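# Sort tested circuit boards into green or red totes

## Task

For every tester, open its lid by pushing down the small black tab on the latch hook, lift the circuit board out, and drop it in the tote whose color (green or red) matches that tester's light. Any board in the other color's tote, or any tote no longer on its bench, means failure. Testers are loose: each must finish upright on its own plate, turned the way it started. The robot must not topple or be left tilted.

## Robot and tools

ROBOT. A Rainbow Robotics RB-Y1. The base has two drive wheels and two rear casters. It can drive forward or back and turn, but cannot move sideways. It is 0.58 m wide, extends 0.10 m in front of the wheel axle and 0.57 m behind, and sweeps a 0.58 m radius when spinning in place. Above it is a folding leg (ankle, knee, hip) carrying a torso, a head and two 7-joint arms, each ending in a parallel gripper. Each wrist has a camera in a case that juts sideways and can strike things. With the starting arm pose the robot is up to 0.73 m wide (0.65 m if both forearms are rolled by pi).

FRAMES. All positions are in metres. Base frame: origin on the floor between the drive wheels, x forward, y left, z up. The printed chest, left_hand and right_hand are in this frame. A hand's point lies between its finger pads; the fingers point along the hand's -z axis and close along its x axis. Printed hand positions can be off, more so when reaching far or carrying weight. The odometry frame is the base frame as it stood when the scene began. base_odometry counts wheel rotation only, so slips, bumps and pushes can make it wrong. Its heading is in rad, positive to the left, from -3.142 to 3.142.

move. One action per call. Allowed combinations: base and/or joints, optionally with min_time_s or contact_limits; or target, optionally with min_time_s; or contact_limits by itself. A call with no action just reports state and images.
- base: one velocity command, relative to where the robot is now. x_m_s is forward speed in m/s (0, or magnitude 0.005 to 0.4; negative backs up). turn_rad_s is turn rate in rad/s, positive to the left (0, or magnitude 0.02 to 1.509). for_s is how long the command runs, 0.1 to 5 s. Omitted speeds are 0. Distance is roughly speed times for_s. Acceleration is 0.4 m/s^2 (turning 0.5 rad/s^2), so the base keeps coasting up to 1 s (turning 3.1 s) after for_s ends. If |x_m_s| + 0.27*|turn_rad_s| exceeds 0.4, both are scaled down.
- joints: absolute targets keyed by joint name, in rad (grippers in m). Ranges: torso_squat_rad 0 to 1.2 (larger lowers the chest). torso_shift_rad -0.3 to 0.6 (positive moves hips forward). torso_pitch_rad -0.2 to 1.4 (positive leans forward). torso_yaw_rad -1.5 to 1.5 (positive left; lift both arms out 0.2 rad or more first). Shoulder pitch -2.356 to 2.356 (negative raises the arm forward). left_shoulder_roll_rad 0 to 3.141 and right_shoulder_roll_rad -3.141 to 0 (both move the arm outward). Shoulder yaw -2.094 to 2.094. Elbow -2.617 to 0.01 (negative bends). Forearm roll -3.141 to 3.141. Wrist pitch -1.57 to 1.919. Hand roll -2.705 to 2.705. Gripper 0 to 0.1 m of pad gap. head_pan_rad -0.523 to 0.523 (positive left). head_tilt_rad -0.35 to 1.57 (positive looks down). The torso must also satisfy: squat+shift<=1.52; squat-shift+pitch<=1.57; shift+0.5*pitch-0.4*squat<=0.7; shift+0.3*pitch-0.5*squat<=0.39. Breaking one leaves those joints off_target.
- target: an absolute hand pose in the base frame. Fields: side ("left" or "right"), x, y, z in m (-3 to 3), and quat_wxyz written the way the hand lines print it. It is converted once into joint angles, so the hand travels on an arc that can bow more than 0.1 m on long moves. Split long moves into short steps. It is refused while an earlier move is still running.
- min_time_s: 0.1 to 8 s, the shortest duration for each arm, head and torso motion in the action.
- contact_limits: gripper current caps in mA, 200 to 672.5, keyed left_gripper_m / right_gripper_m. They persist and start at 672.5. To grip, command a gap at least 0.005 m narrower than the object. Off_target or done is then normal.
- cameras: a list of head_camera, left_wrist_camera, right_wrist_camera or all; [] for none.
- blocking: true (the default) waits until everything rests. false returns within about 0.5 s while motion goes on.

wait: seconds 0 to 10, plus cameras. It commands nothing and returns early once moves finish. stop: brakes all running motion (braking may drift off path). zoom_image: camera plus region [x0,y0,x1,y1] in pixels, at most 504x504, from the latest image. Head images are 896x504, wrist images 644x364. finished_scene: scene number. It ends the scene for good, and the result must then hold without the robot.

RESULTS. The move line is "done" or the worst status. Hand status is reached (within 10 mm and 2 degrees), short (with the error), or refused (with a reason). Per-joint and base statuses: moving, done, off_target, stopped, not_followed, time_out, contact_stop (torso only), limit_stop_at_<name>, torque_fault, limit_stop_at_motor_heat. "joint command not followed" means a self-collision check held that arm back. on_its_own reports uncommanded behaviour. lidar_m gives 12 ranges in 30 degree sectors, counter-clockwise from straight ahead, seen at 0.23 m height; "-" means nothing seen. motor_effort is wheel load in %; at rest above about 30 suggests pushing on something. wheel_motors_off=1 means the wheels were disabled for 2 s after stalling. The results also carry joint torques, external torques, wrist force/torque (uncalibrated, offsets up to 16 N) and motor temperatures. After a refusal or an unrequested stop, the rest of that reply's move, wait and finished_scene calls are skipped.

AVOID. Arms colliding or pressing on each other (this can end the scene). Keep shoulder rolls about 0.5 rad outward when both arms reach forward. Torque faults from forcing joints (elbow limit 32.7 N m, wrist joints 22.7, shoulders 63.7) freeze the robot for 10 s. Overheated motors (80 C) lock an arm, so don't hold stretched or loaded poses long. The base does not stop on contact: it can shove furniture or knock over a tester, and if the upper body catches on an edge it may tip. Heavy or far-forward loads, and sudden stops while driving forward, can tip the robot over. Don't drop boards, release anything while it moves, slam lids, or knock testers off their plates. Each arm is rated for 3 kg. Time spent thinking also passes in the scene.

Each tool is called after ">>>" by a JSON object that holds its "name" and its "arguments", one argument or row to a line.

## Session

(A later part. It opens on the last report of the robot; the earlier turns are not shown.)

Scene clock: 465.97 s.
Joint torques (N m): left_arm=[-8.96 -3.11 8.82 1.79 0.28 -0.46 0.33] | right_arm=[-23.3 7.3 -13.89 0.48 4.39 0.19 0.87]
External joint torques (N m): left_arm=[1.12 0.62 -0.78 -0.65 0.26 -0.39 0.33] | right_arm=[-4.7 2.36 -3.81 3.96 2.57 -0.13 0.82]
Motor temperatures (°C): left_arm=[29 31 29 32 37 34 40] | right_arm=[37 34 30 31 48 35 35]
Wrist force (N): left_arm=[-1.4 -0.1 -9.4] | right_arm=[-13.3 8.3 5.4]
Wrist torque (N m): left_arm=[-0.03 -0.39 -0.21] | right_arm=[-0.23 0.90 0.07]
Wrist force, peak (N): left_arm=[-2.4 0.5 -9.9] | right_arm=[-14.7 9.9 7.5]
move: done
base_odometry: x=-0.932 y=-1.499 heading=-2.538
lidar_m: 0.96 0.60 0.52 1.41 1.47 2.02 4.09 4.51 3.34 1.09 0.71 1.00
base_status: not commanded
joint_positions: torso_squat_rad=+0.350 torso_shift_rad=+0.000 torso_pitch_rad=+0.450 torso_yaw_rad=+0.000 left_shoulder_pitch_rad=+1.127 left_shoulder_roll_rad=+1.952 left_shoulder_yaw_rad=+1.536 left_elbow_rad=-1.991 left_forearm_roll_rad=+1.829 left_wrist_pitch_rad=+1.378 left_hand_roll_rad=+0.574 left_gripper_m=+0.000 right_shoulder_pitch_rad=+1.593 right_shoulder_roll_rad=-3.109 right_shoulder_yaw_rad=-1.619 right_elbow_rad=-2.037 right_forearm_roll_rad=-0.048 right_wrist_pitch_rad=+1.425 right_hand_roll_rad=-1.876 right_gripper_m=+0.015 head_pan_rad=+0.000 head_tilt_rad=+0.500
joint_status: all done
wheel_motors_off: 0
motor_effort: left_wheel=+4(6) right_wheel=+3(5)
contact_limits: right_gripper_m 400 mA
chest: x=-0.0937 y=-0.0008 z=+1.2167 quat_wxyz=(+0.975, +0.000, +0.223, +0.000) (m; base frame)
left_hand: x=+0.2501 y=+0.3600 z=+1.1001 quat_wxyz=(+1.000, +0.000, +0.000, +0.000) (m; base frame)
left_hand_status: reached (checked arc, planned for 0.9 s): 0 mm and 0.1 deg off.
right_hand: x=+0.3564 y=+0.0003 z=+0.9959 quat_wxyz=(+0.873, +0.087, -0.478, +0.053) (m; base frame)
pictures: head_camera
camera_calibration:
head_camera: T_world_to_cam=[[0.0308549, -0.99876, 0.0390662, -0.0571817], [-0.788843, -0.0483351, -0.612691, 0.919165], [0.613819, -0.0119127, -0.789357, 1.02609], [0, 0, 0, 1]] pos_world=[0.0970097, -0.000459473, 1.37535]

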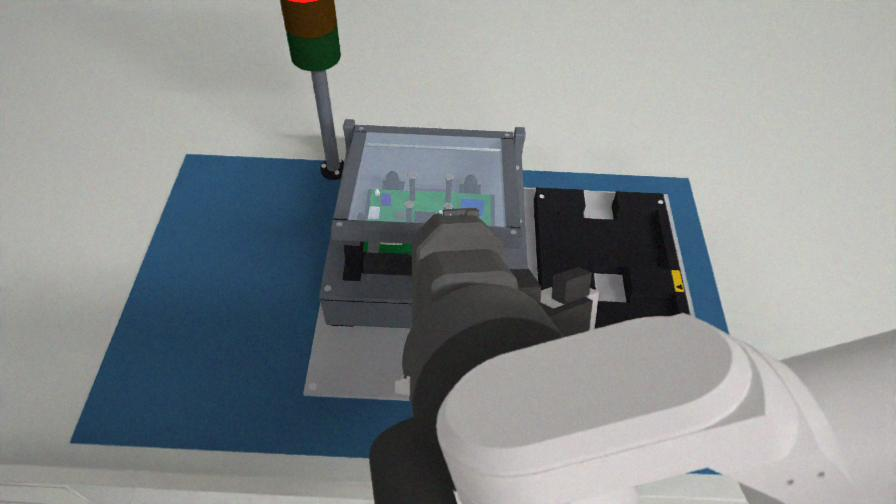

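Lid is free and open a bit. Continue.

>>> {"name": "move", "arguments": {
  "target": {"side":"right","x":0.366,"y":0,"z":1.020,"quat_wxyz":[0.887,0,-0.462,0]},
  "min_time_s": 3,
  "cameras": []
}}

>>> {"name": "move", "arguments": {
  "target": {"side":"right","x":0.388,"y":0,"z":1.063,"quat_wxyz":[0.913,0,-0.407,0]},
  "min_time_s": 4,
  "cameras": ["head_camera"]
}}

>>> {"name": "move", "arguments": {
  "target": {"side":"right","x":0.4216,"y":0,"z":1.104,"quat_wxyz":[0.94,0,-0.342,0]},
  "min_time_s": 4,
  "cameras": ["head_camera"]
}}

>>> {"name": "move", "arguments": {
  "target": {"side":"right","x":0.46,"y":0,"z":1.134,"quat_wxyz":[0.954,0,-0.301,0]},
  "min_time_s": 4,
  "cameras": ["head_camera"]
}}

Scene clock: 479.40 s.
Joint torques (N m): left_arm=[-8.86 -3.37 9.02 1.7 0.27 -0.42 0.41] | right_arm=[-22.05 12.02 -8.69 5.25 2.38 3.52 -0.08]
External joint torques (N m): left_arm=[1.22 0.35 -0.58 -0.74 0.25 -0.34 0.41] | right_arm=[-2.09 6.42 1.7 6.89 0.68 3.02 -0.12]
Motor temperatures (°C): left_arm=[29 31 29 32 37 34 40] | right_arm=[37 34 29 31 48 35 35]
Wrist force (N): left_arm=[-1.5 0.1 -9.6] | right_arm=[-11.9 18.4 0.4]
Wrist torque (N m): left_arm=[-0.04 -0.40 -0.21] | right_arm=[0.27 0.68 0.30]
Wrist force, peak (N): left_arm=[-1.6 -0.1 -9.9] | right_arm=[-12.5 17.7 4.6]
move: short
base_odometry: x=-0.932 y=-1.499 heading=-2.538
lidar_m: 0.96 0.60 0.53 1.41 1.47 2.02 4.09 4.51 3.34 1.09 0.71 0.99
base_status: not commanded
joint_positions: torso_squat_rad=+0.350 torso_shift_rad=+0.000 torso_pitch_rad=+0.450 torso_yaw_rad=+0.000 left_shoulder_pitch_rad=+1.127 left_shoulder_roll_rad=+1.952 left_shoulder_yaw_rad=+1.536 left_elbow_rad=-1.991 left_forearm_roll_rad=+1.829 left_wrist_pitch_rad=+1.378 left_hand_roll_rad=+0.574 left_gripper_m=+0.000 right_shoulder_pitch_rad=+1.371 right_shoulder_roll_rad=-3.142 right_shoulder_yaw_rad=-1.571 right_elbow_rad=-2.005 right_forearm_roll_rad=-0.347 right_wrist_pitch_rad=+1.499 right_hand_roll_rad=-1.943 right_gripper_m=+0.015 head_pan_rad=+0.000 head_tilt_rad=+0.500
joint_status: all done
wheel_motors_off: 0
motor_effort: left_wheel=+4(6) right_wheel=+3(5)
contact_limits: right_gripper_m 400 mA
chest: x=-0.0937 y=-0.0007 z=+1.2167 quat_wxyz=(+0.975, +0.000, +0.223, +0.000) (m; base frame)
left_hand: x=+0.2501 y=+0.3602 z=+1.1001 quat_wxyz=(+1.000, +0.000, +0.000, +0.000) (m; base frame)
right_hand: x=+0.3650 y=+0.0005 z=+1.0199 quat_wxyz=(+0.893, +0.041, -0.447, +0.022) (m; base frame)
right_hand_status: short (checked arc, as near as the solve gets, planned for 3.0 s): 1 mm and 5.6 deg off. The place is met; only the turn is off.
pictures: none
No camera images: "cameras" was empty.

Scene clock: 483.73 s.
Joint torques (N m): left_arm=[-8.89 -3.16 9.05 1.71 0.25 -0.43 0.39] | right_arm=[-22.68 13.13 -11.49 5.08 3.2 1.92 0.59]
External joint torques (N m): left_arm=[1.19 0.57 -0.55 -0.73 0.23 -0.35 0.39] | right_arm=[-1.4 6.81 -0.59 5.47 1.56 1.57 0.55]
Motor temperatures (°C): left_arm=[29 31 29 32 37 34 40] | right_arm=[37 34 29 31 47 35 35]
Wrist force (N): left_arm=[-1.7 -0.3 -9.4] | right_arm=[-11.0 14.1 0.6]
Wrist torque (N m): left_arm=[0.00 -0.42 -0.21] | right_arm=[0.00 1.08 0.37]
Wrist force, peak (N): left_arm=[-1.7 0.0 -9.9] | right_arm=[-12.7 19.5 1.0]
move: done
base_odometry: x=-0.932 y=-1.499 heading=-2.538
lidar_m: 0.96 0.60 0.53 1.40 1.47 2.02 4.09 4.51 3.34 1.09 0.71 0.98
base_status: not commanded
joint_positions: torso_squat_rad=+0.350 torso_shift_rad=+0.000 torso_pitch_rad=+0.450 torso_yaw_rad=+0.000 left_shoulder_pitch_rad=+1.127 left_shoulder_roll_rad=+1.952 left_shoulder_yaw_rad=+1.536 left_elbow_rad=-1.991 left_forearm_roll_rad=+1.829 left_wrist_pitch_rad=+1.378 left_hand_roll_rad=+0.574 left_gripper_m=+0.000 right_shoulder_pitch_rad=+1.259 right_shoulder_roll_rad=-3.143 right_shoulder_yaw_rad=-1.695 right_elbow_rad=-1.907 right_forearm_roll_rad=-0.626 right_wrist_pitch_rad=+1.527 right_hand_roll_rad=-1.802 right_gripper_m=+0.014 head_pan_rad=+0.000 head_tilt_rad=+0.500
joint_status: all done
wheel_motors_off: 0
motor_effort: left_wheel=+4(7) right_wheel=+3(4)
contact_limits: right_gripper_m 400 mA
chest: x=-0.0937 y=-0.0007 z=+1.2167 quat_wxyz=(+0.975, +0.000, +0.223, +0.000) (m; base frame)
left_hand: x=+0.2501 y=+0.3602 z=+1.1001 quat_wxyz=(+1.000, +0.000, +0.000, +0.000) (m; base frame)
right_hand: x=+0.3865 y=+0.0010 z=+1.0627 quat_wxyz=(+0.914, +0.002, -0.407, +0.001) (m; base frame)
right_hand_status: reached (checked arc, planned for 4.0 s): 2 mm and 0.3 deg off.
pictures: head_camera
camera_calibration:
head_camera: T_world_to_cam=[[0.0310395, -0.998751, 0.0391481, -0.057159], [-0.788838, -0.048531, -0.612682, 0.919163], [0.613816, -0.0118642, -0.78936, 1.02609], [0, 0, 0, 1]] pos_world=[0.0970167, -0.000306037, 1.37534]

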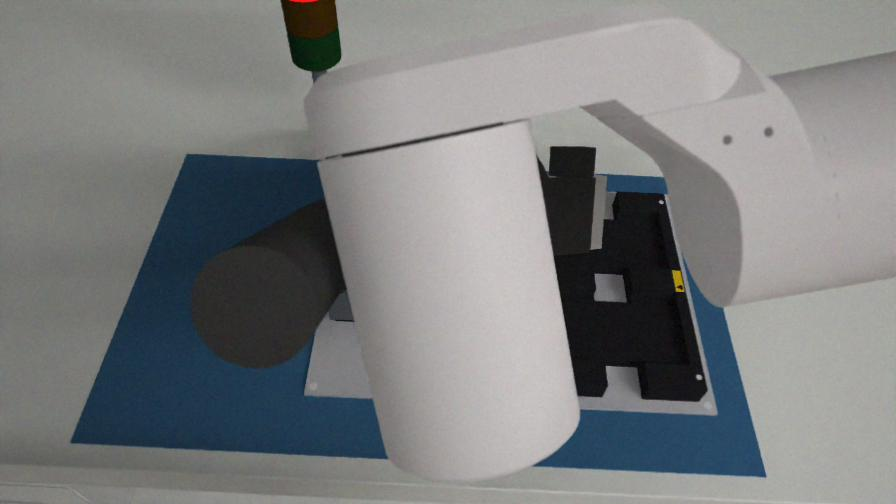

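Scene clock: 488.07 s.
Joint torques (N m): left_arm=[-8.78 -3.22 8.99 1.8 0.28 -0.4 0.36] | right_arm=[-22.73 8.88 -12.12 3.33 2.57 -2.37 0.25]
External joint torques (N m): left_arm=[1.3 0.51 -0.61 -0.65 0.27 -0.32 0.36] | right_arm=[0.28 1.67 -0.97 2.78 1.08 -2.33 0.21]
Motor temperatures (°C): left_arm=[29 31 29 32 37 34 40] | right_arm=[37 34 29 31 47 35 35]
Wrist force (N): left_arm=[-1.7 0.2 -9.6] | right_arm=[-8.9 3.4 1.6]
Wrist torque (N m): left_arm=[-0.07 -0.40 -0.20] | right_arm=[-0.27 0.98 0.68]
Wrist force, peak (N): left_arm=[-1.8 0.1 -9.9] | right_arm=[-9.2 21.5 3.7]
move: done
base_odometry: x=-0.932 y=-1.499 heading=-2.538
lidar_m: 0.95 0.61 0.53 1.40 1.47 2.03 4.08 4.50 3.34 1.09 0.72 0.99
base_status: not commanded
joint_positions: torso_squat_rad=+0.350 torso_shift_rad=+0.000 torso_pitch_rad=+0.449 torso_yaw_rad=+0.000 left_shoulder_pitch_rad=+1.127 left_shoulder_roll_rad=+1.952 left_shoulder_yaw_rad=+1.536 left_elbow_rad=-1.991 left_forearm_roll_rad=+1.829 left_wrist_pitch_rad=+1.378 left_hand_roll_rad=+0.574 left_gripper_m=+0.000 right_shoulder_pitch_rad=+1.171 right_shoulder_roll_rad=-3.118 right_shoulder_yaw_rad=-1.816 right_elbow_rad=-1.695 right_forearm_roll_rad=-0.908 right_wrist_pitch_rad=+1.448 right_hand_roll_rad=-1.544 right_gripper_m=+0.014 head_pan_rad=+0.000 head_tilt_rad=+0.500
joint_status: all done
wheel_motors_off: 0
motor_effort: left_wheel=+4(6) right_wheel=+5(6)
contact_limits: right_gripper_m 400 mA
chest: x=-0.0938 y=-0.0008 z=+1.2167 quat_wxyz=(+0.975, +0.001, +0.223, +0.000) (m; base frame)
left_hand: x=+0.2501 y=+0.3600 z=+1.1002 quat_wxyz=(+1.000, +0.000, -0.001, +0.000) (m; base frame)
right_hand: x=+0.4213 y=-0.0002 z=+1.1039 quat_wxyz=(+0.940, +0.000, -0.342, +0.000) (m; base frame)
right_hand_status: reached (checked arc, planned for 4.0 s): 0 mm and 0.0 deg off.
pictures: head_camera
camera_calibration:
head_camera: T_world_to_cam=[[0.0308532, -0.998761, 0.0390529, -0.0571669], [-0.788785, -0.0483267, -0.612766, 0.919248], [0.613894, -0.0118986, -0.789299, 1.02605], [0, 0, 0, 1]] pos_world=[0.096968, -0.000463297, 1.37538]

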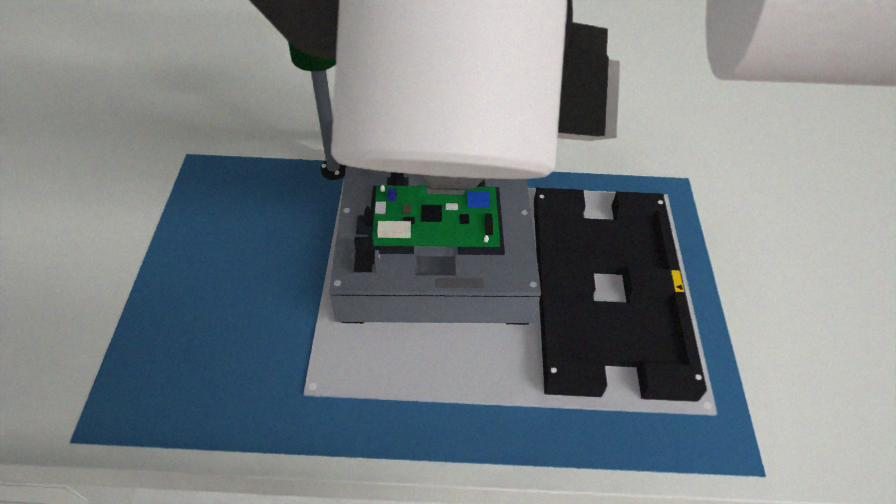

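Scene clock: 492.40 s.
Joint torques (N m): left_arm=[-8.85 -3.15 8.96 1.72 0.28 -0.38 0.43] | right_arm=[-26.82 11.16 -9.07 4.55 2.3 0.36 0.27]
External joint torques (N m): left_arm=[1.23 0.58 -0.64 -0.72 0.26 -0.31 0.43] | right_arm=[-2.16 3.07 1.41 2.9 0.99 0.66 0.24]
Motor temperatures (°C): left_arm=[29 31 29 32 37 34 40] | right_arm=[37 34 29 31 47 35 35]
Wrist force (N): left_arm=[-1.5 0.1 -9.3] | right_arm=[-6.1 16.7 -15.3]
Wrist torque (N m): left_arm=[-0.05 -0.39 -0.20] | right_arm=[-0.11 0.84 0.65]
Wrist force, peak (N): left_arm=[-1.7 -0.1 -9.8] | right_arm=[-7.3 16.8 -17.0]
move: done
base_odometry: x=-0.932 y=-1.499 heading=-2.538
lidar_m: 0.96 0.60 0.53 1.41 1.47 2.03 4.08 4.51 3.33 1.09 0.71 0.99
base_status: not commanded
joint_positions: torso_squat_rad=+0.350 torso_shift_rad=+0.000 torso_pitch_rad=+0.450 torso_yaw_rad=+0.000 left_shoulder_pitch_rad=+1.127 left_shoulder_roll_rad=+1.952 left_shoulder_yaw_rad=+1.536 left_elbow_rad=-1.991 left_forearm_roll_rad=+1.829 left_wrist_pitch_rad=+1.378 left_hand_roll_rad=+0.574 left_gripper_m=+0.000 right_shoulder_pitch_rad=+1.042 right_shoulder_roll_rad=-3.142 right_shoulder_yaw_rad=-1.778 right_elbow_rad=-1.414 right_forearm_roll_rad=-1.142 right_wrist_pitch_rad=+1.339 right_hand_roll_rad=-1.326 right_gripper_m=+0.015 head_pan_rad=+0.000 head_tilt_rad=+0.500
joint_status: all done
wheel_motors_off: 0
motor_effort: left_wheel=+5(6) right_wheel=+2(5)
contact_limits: right_gripper_m 400 mA
chest: x=-0.0935 y=-0.0006 z=+1.2167 quat_wxyz=(+0.975, +0.000, +0.223, +0.000) (m; base frame)
left_hand: x=+0.2502 y=+0.3603 z=+1.0999 quat_wxyz=(+1.000, +0.000, +0.000, +0.000) (m; base frame)
right_hand: x=+0.4601 y=-0.0001 z=+1.1337 quat_wxyz=(+0.953, +0.004, -0.302, +0.001) (m; base frame)
right_hand_status: reached (checked arc, planned for 4.0 s): 0 mm and 0.4 deg off.
pictures: head_camera
camera_calibration:
head_camera: T_world_to_cam=[[0.031137, -0.998745, 0.0392239, -0.0571865], [-0.789018, -0.048651, -0.612441, 0.91901], [0.61358, -0.0118788, -0.789543, 1.02613], [0, 0, 0, 1]] pos_world=[0.0972816, -0.000214789, 1.37526]

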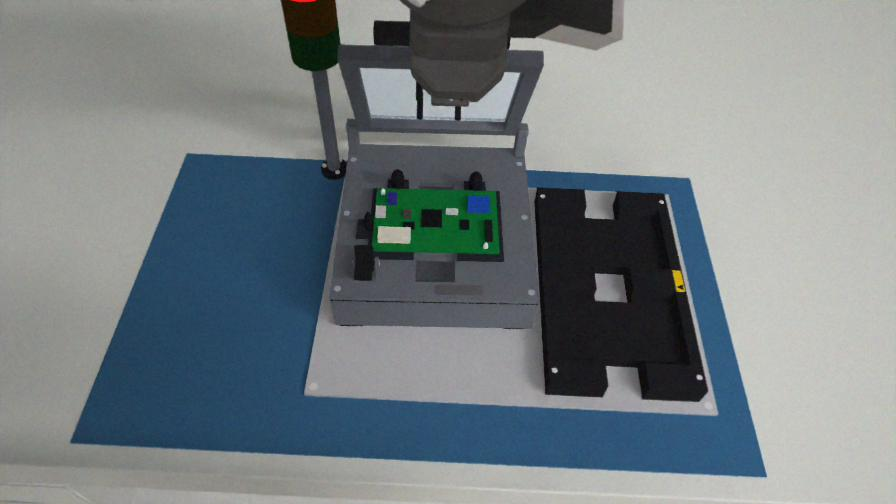

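>>> {"name": "move", "arguments": {
  "base": {"x_m_s":0.03,"for_s":1.0},
  "cameras": ["head_camera"]
}}

>>> {"name": "move", "arguments": {
  "target": {"side":"right","x":0.46,"y":0,"z":1.150,"quat_wxyz":[0.954,0,-0.301,0]},
  "min_time_s": 2,
  "cameras": ["head_camera"]
}}

>>> {"name": "move", "arguments": {
  "base": {"x_m_s":0.03,"for_s":1.8},
  "cameras": ["head_camera"]
}}

Scene clock: 507.53 s.
Joint torques (N m): left_arm=[-8.7 -3.21 8.71 1.87 0.21 -0.32 0.38] | right_arm=[-7.66 9.67 -0.37 4.66 -0.24 1.17 0.21]
External joint torques (N m): left_arm=[1.38 0.49 -0.89 -0.58 0.19 -0.24 0.38] | right_arm=[16.98 1.56 10.1 2.97 -1.57 1.48 0.17]
Motor temperatures (°C): left_arm=[29 31 29 32 37 34 40] | right_arm=[37 34 29 31 46 35 35]
Wrist force (N): left_arm=[-1.4 0.1 -9.1] | right_arm=[5.6 15.6 22.3]
Wrist torque (N m): left_arm=[-0.03 -0.36 -0.22] | right_arm=[0.00 0.47 0.64]
Wrist force, peak (N): left_arm=[-1.9 0.2 -9.7] | right_arm=[8.3 15.5 28.0]
move: done
base_odometry: x=-0.957 y=-1.516 heading=-2.538
lidar_m: 0.92 0.59 0.51 1.05 1.47 2.03 4.12 4.51 3.34 1.09 0.70 0.96
base_status: done (sent for 1 of 1 s)
joint_positions: torso_squat_rad=+0.350 torso_shift_rad=-0.001 torso_pitch_rad=+0.448 torso_yaw_rad=+0.000 left_shoulder_pitch_rad=+1.127 left_shoulder_roll_rad=+1.952 left_shoulder_yaw_rad=+1.536 left_elbow_rad=-1.991 left_forearm_roll_rad=+1.829 left_wrist_pitch_rad=+1.378 left_hand_roll_rad=+0.574 left_gripper_m=+0.000 right_shoulder_pitch_rad=+1.037 right_shoulder_roll_rad=-3.141 right_shoulder_yaw_rad=-1.780 right_elbow_rad=-1.414 right_forearm_roll_rad=-1.142 right_wrist_pitch_rad=+1.339 right_hand_roll_rad=-1.326 right_gripper_m=+0.015 head_pan_rad=+0.000 head_tilt_rad=+0.500
joint_status: not commanded
wheel_motors_off: 0
motor_effort: left_wheel=+4(20) right_wheel=-1(14)
contact_limits: right_gripper_m 400 mA
chest: x=-0.0944 y=-0.0006 z=+1.2169 quat_wxyz=(+0.975, +0.000, +0.222, +0.000) (m; base frame)
left_hand: x=+0.2495 y=+0.3603 z=+1.1006 quat_wxyz=(+1.000, +0.000, -0.001, +0.000) (m; base frame)
right_hand: x=+0.4599 y=+0.0011 z=+1.1381 quat_wxyz=(+0.952, +0.005, -0.306, +0.001) (m; base frame)
pictures: head_camera
camera_calibration:
head_camera: T_world_to_cam=[[0.0310453, -0.998746, 0.0392885, -0.057248], [-0.788023, -0.0486376, -0.613721, 0.920083], [0.614862, -0.0119071, -0.788545, 1.02571], [0, 0, 0, 1]] pos_world=[0.0961512, -0.000212303, 1.37574]

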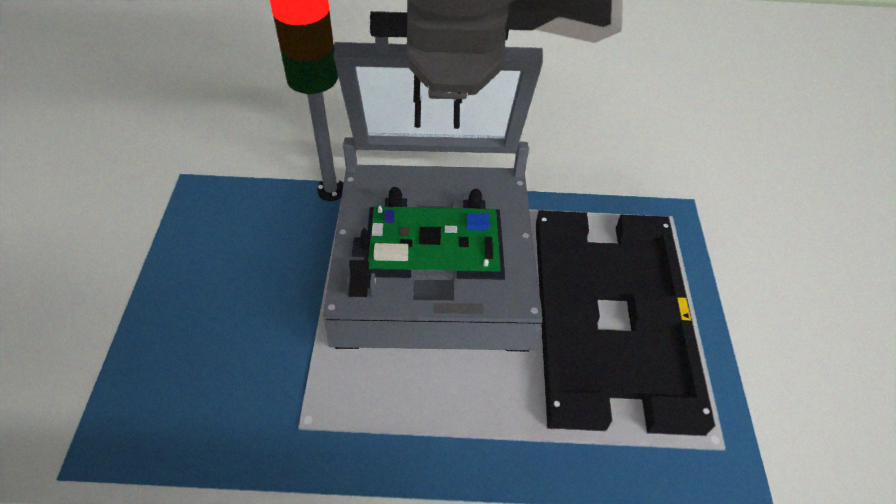

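Scene clock: 509.87 s.
Joint torques (N m): left_arm=[-8.68 -3.11 9.18 1.84 0.3 -0.34 0.43] | right_arm=[-32.59 11.38 -15.23 3.59 2.91 0.2 0.65]
External joint torques (N m): left_arm=[1.4 0.63 -0.41 -0.59 0.28 -0.26 0.43] | right_arm=[-7.93 3.22 -4.88 1.77 1.6 0.52 0.62]
Motor temperatures (°C): left_arm=[29 31 29 32 37 34 40] | right_arm=[37 34 29 31 46 35 35]
Wrist force (N): left_arm=[-1.6 0.0 -9.3] | right_arm=[-9.5 14.5 -26.7]
Wrist torque (N m): left_arm=[-0.05 -0.39 -0.22] | right_arm=[-0.06 0.77 0.22]
Wrist force, peak (N): left_arm=[-1.7 -0.1 -9.8] | right_arm=[-10.4 14.6 -28.3]
move: done
base_odometry: x=-0.957 y=-1.516 heading=-2.538
lidar_m: 0.92 0.61 0.50 1.06 1.47 2.03 4.12 4.51 3.33 1.08 0.70 0.96
base_status: not commanded
joint_positions: torso_squat_rad=+0.350 torso_shift_rad=+0.000 torso_pitch_rad=+0.450 torso_yaw_rad=+0.000 left_shoulder_pitch_rad=+1.127 left_shoulder_roll_rad=+1.952 left_shoulder_yaw_rad=+1.536 left_elbow_rad=-1.991 left_forearm_roll_rad=+1.829 left_wrist_pitch_rad=+1.378 left_hand_roll_rad=+0.574 left_gripper_m=+0.000 right_shoulder_pitch_rad=+1.012 right_shoulder_roll_rad=-3.142 right_shoulder_yaw_rad=-1.782 right_elbow_rad=-1.394 right_forearm_roll_rad=-1.176 right_wrist_pitch_rad=+1.358 right_hand_roll_rad=-1.302 right_gripper_m=+0.015 head_pan_rad=+0.000 head_tilt_rad=+0.500
joint_status: all done
wheel_motors_off: 0
motor_effort: left_wheel=+3(5) right_wheel=-1(3)
contact_limits: right_gripper_m 400 mA
chest: x=-0.0932 y=-0.0006 z=+1.2166 quat_wxyz=(+0.975, +0.000, +0.223, +0.000) (m; base frame)
left_hand: x=+0.2505 y=+0.3602 z=+1.0997 quat_wxyz=(+1.000, +0.000, +0.000, +0.000) (m; base frame)
right_hand: x=+0.4605 y=-0.0001 z=+1.1468 quat_wxyz=(+0.954, +0.001, -0.299, +0.001) (m; base frame)
right_hand_status: reached (checked arc, planned for 2.0 s): 3 mm and 0.2 deg off.
pictures: head_camera
camera_calibration:
head_camera: T_world_to_cam=[[0.031092, -0.998749, 0.0391725, -0.0571645], [-0.789378, -0.0485771, -0.611982, 0.918627], [0.613119, -0.0118942, -0.789901, 1.02628], [0, 0, 0, 1]] pos_world=[0.0976881, -0.000262015, 1.37508]

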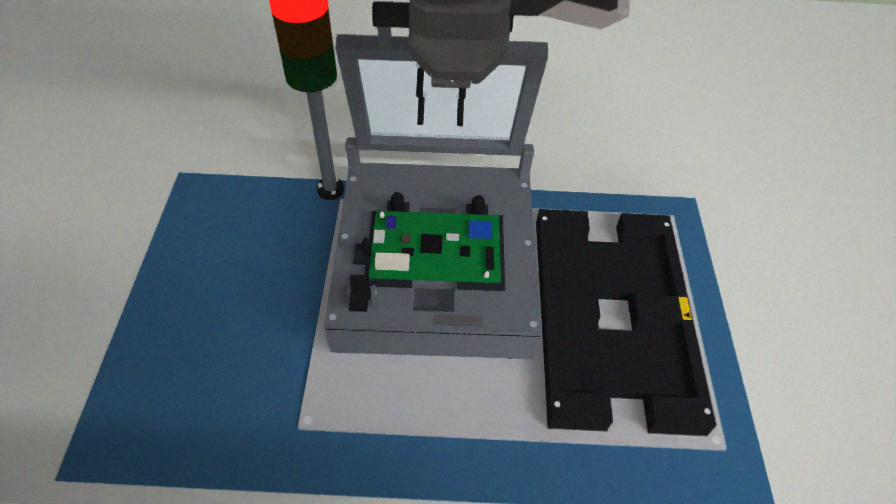

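Scene clock: 512.17 s.
Joint torques (N m): left_arm=[-8.92 -3.29 9.03 1.93 0.26 -0.36 0.35] | right_arm=[-17.03 7.75 -6.53 1.56 -0.15 0.06 0.52]
External joint torques (N m): left_arm=[1.16 0.43 -0.58 -0.51 0.24 -0.28 0.35] | right_arm=[7.62 -0.42 3.82 -0.29 -1.46 0.39 0.49]
Motor temperatures (°C): left_arm=[29 31 29 32 37 34 40] | right_arm=[37 34 29 31 46 35 35]
Wrist force (N): left_arm=[-1.5 0.0 -9.6] | right_arm=[4.2 12.3 -6.3]
Wrist torque (N m): left_arm=[-0.04 -0.38 -0.21] | right_arm=[-0.11 0.51 0.38]
Wrist force, peak (N): left_arm=[-1.6 -0.2 -9.8] | right_arm=[-12.0 14.7 -28.7]
move: done
base_odometry: x=-1.001 y=-1.547 heading=-2.538
lidar_m: 0.87 0.60 0.48 0.90 1.47 2.03 4.17 4.50 3.34 0.71 0.68 0.90
base_status: done (sent for 1.8 of 1.8 s)
joint_positions: torso_squat_rad=+0.350 torso_shift_rad=+0.000 torso_pitch_rad=+0.449 torso_yaw_rad=+0.000 left_shoulder_pitch_rad=+1.127 left_shoulder_roll_rad=+1.952 left_shoulder_yaw_rad=+1.536 left_elbow_rad=-1.991 left_forearm_roll_rad=+1.829 left_wrist_pitch_rad=+1.378 left_hand_roll_rad=+0.574 left_gripper_m=+0.000 right_shoulder_pitch_rad=+1.008 right_shoulder_roll_rad=-3.141 right_shoulder_yaw_rad=-1.784 right_elbow_rad=-1.393 right_forearm_roll_rad=-1.176 right_wrist_pitch_rad=+1.358 right_hand_roll_rad=-1.302 right_gripper_m=+0.015 head_pan_rad=+0.000 head_tilt_rad=+0.500
joint_status: not commanded
wheel_motors_off: 0
motor_effort: left_wheel=+0(20) right_wheel=+0(15)
contact_limits: right_gripper_m 400 mA
chest: x=-0.0937 y=-0.0007 z=+1.2168 quat_wxyz=(+0.975, +0.000, +0.223, +0.000) (m; base frame)
left_hand: x=+0.2501 y=+0.3602 z=+1.1002 quat_wxyz=(+1.000, +0.000, -0.001, +0.000) (m; base frame)
right_hand: x=+0.4607 y=+0.0004 z=+1.1504 quat_wxyz=(+0.953, +0.002, -0.302, +0.000) (m; base frame)
pictures: head_camera
camera_calibration:
head_camera: T_world_to_cam=[[0.0309672, -0.998753, 0.0391645, -0.0571962], [-0.788739, -0.048486, -0.612813, 0.919351], [0.613948, -0.0119135, -0.789257, 1.02599], [0, 0, 0, 1]] pos_world=[0.0969939, -0.000326086, 1.3754]

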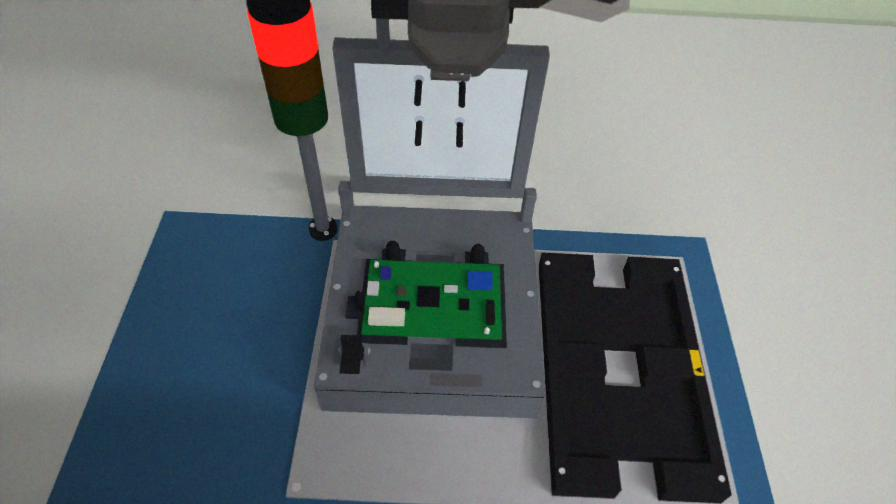

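>>> {"name": "move", "arguments": {
  "base": {"x_m_s":0.02,"for_s":0.6},
  "cameras": ["head_camera"]
}}

>>> {"name": "move", "arguments": {
  "joints": {"right_gripper_m":0.04},
  "cameras": ["head_camera"]
}}

Scene clock: 519.23 s.
Joint torques (N m): left_arm=[-8.74 -3.28 8.9 1.88 0.26 -0.25 0.37] | right_arm=[-17.81 7.61 -6.73 1.87 0.29 0.06 0.54]
External joint torques (N m): left_arm=[1.33 0.44 -0.7 -0.56 0.24 -0.17 0.37] | right_arm=[6.84 -0.56 3.61 0.02 -1.03 0.39 0.51]
Motor temperatures (°C): left_arm=[29 31 29 32 37 34 40] | right_arm=[37 34 29 31 46 35 35]
Wrist force (N): left_arm=[-1.5 0.2 -9.2] | right_arm=[3.0 12.1 -2.4]
Wrist torque (N m): left_arm=[-0.07 -0.39 -0.21] | right_arm=[-0.14 0.71 0.40]
Wrist force, peak (N): left_arm=[-1.7 0.2 -9.8] | right_arm=[3.0 13.0 -9.9]
move: done
base_odometry: x=-1.011 y=-1.554 heading=-2.538
lidar_m: 0.86 0.60 0.47 0.85 1.47 2.02 4.19 4.51 3.33 0.68 0.71 0.89
base_status: done (sent for 0.6 of 0.6 s)
joint_positions: torso_squat_rad=+0.350 torso_shift_rad=+0.000 torso_pitch_rad=+0.449 torso_yaw_rad=+0.000 left_shoulder_pitch_rad=+1.127 left_shoulder_roll_rad=+1.952 left_shoulder_yaw_rad=+1.536 left_elbow_rad=-1.991 left_forearm_roll_rad=+1.829 left_wrist_pitch_rad=+1.378 left_hand_roll_rad=+0.574 left_gripper_m=+0.000 right_shoulder_pitch_rad=+1.008 right_shoulder_roll_rad=-3.141 right_shoulder_yaw_rad=-1.784 right_elbow_rad=-1.393 right_forearm_roll_rad=-1.176 right_wrist_pitch_rad=+1.358 right_hand_roll_rad=-1.302 right_gripper_m=+0.015 head_pan_rad=+0.000 head_tilt_rad=+0.500
joint_status: not commanded
wheel_motors_off: 0
motor_effort: left_wheel=-2(14) right_wheel=-4(13)
contact_limits: right_gripper_m 400 mA
chest: x=-0.0937 y=-0.0007 z=+1.2167 quat_wxyz=(+0.975, +0.000, +0.223, +0.000) (m; base frame)
left_hand: x=+0.2501 y=+0.3602 z=+1.1001 quat_wxyz=(+1.000, +0.000, -0.001, +0.000) (m; base frame)
right_hand: x=+0.4607 y=+0.0004 z=+1.1502 quat_wxyz=(+0.953, +0.002, -0.302, +0.000) (m; base frame)
pictures: head_camera
camera_calibration:
head_camera: T_world_to_cam=[[0.0309684, -0.998753, 0.0391623, -0.0571946], [-0.78879, -0.0484846, -0.612748, 0.919298], [0.613883, -0.011915, -0.789307, 1.02601], [0, 0, 0, 1]] pos_world=[0.0970536, -0.000326643, 1.37538]

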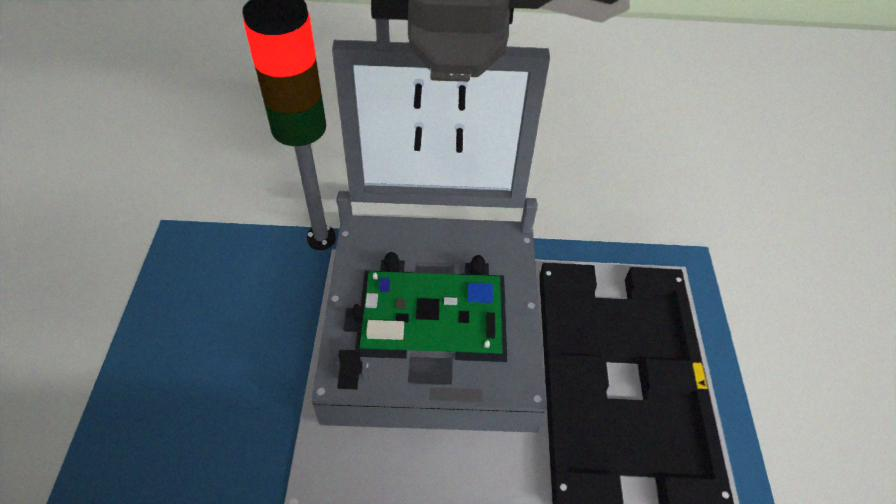

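Scene clock: 520.00 s.
Joint torques (N m): left_arm=[-8.85 -3.15 8.98 1.88 0.23 -0.28 0.4] | right_arm=[-21.11 7.54 -8.45 1.83 0.64 -0.12 0.35]
External joint torques (N m): left_arm=[1.23 0.58 -0.62 -0.56 0.22 -0.21 0.39] | right_arm=[3.54 -0.63 1.9 -0.01 -0.68 0.2 0.32]
Motor temperatures (°C): left_arm=[29 31 29 32 37 34 40] | right_arm=[37 34 29 31 46 35 35]
Wrist force (N): left_arm=[-1.8 0.3 -9.5] | right_arm=[-1.5 11.1 -11.9]
Wrist torque (N m): left_arm=[-0.08 -0.41 -0.20] | right_arm=[-0.13 0.62 0.49]
Wrist force, peak (N): left_arm=[-1.8 0.3 -9.6] | right_arm=[-1.4 11.1 -12.2]
move: done
base_odometry: x=-1.011 y=-1.554 heading=-2.538
lidar_m: 0.86 0.60 0.47 0.86 1.47 2.03 4.19 4.51 3.34 0.69 0.71 0.89
base_status: not commanded
joint_positions: torso_squat_rad=+0.350 torso_shift_rad=+0.000 torso_pitch_rad=+0.450 torso_yaw_rad=+0.000 left_shoulder_pitch_rad=+1.127 left_shoulder_roll_rad=+1.952 left_shoulder_yaw_rad=+1.536 left_elbow_rad=-1.991 left_forearm_roll_rad=+1.829 left_wrist_pitch_rad=+1.378 left_hand_roll_rad=+0.574 left_gripper_m=+0.000 right_shoulder_pitch_rad=+1.009 right_shoulder_roll_rad=-3.141 right_shoulder_yaw_rad=-1.784 right_elbow_rad=-1.393 right_forearm_roll_rad=-1.176 right_wrist_pitch_rad=+1.358 right_hand_roll_rad=-1.302 right_gripper_m=+0.040 head_pan_rad=+0.000 head_tilt_rad=+0.500
joint_status: all done
wheel_motors_off: 0
motor_effort: left_wheel=-2(3) right_wheel=-3(4)
contact_limits: right_gripper_m 400 mA
chest: x=-0.0936 y=-0.0007 z=+1.2167 quat_wxyz=(+0.975, +0.000, +0.223, +0.000) (m; base frame)
left_hand: x=+0.2502 y=+0.3602 z=+1.1000 quat_wxyz=(+1.000, +0.000, +0.000, +0.000) (m; base frame)
right_hand: x=+0.4608 y=+0.0001 z=+1.1495 quat_wxyz=(+0.954, +0.002, -0.301, +0.000) (m; base frame)
pictures: head_camera
camera_calibration:
head_camera: T_world_to_cam=[[0.0309789, -0.998753, 0.0391538, -0.0571863], [-0.788951, -0.0484846, -0.61254, 0.919114], [0.613675, -0.0119146, -0.789469, 1.02608], [0, 0, 0, 1]] pos_world=[0.0972249, -0.000326726, 1.3753]

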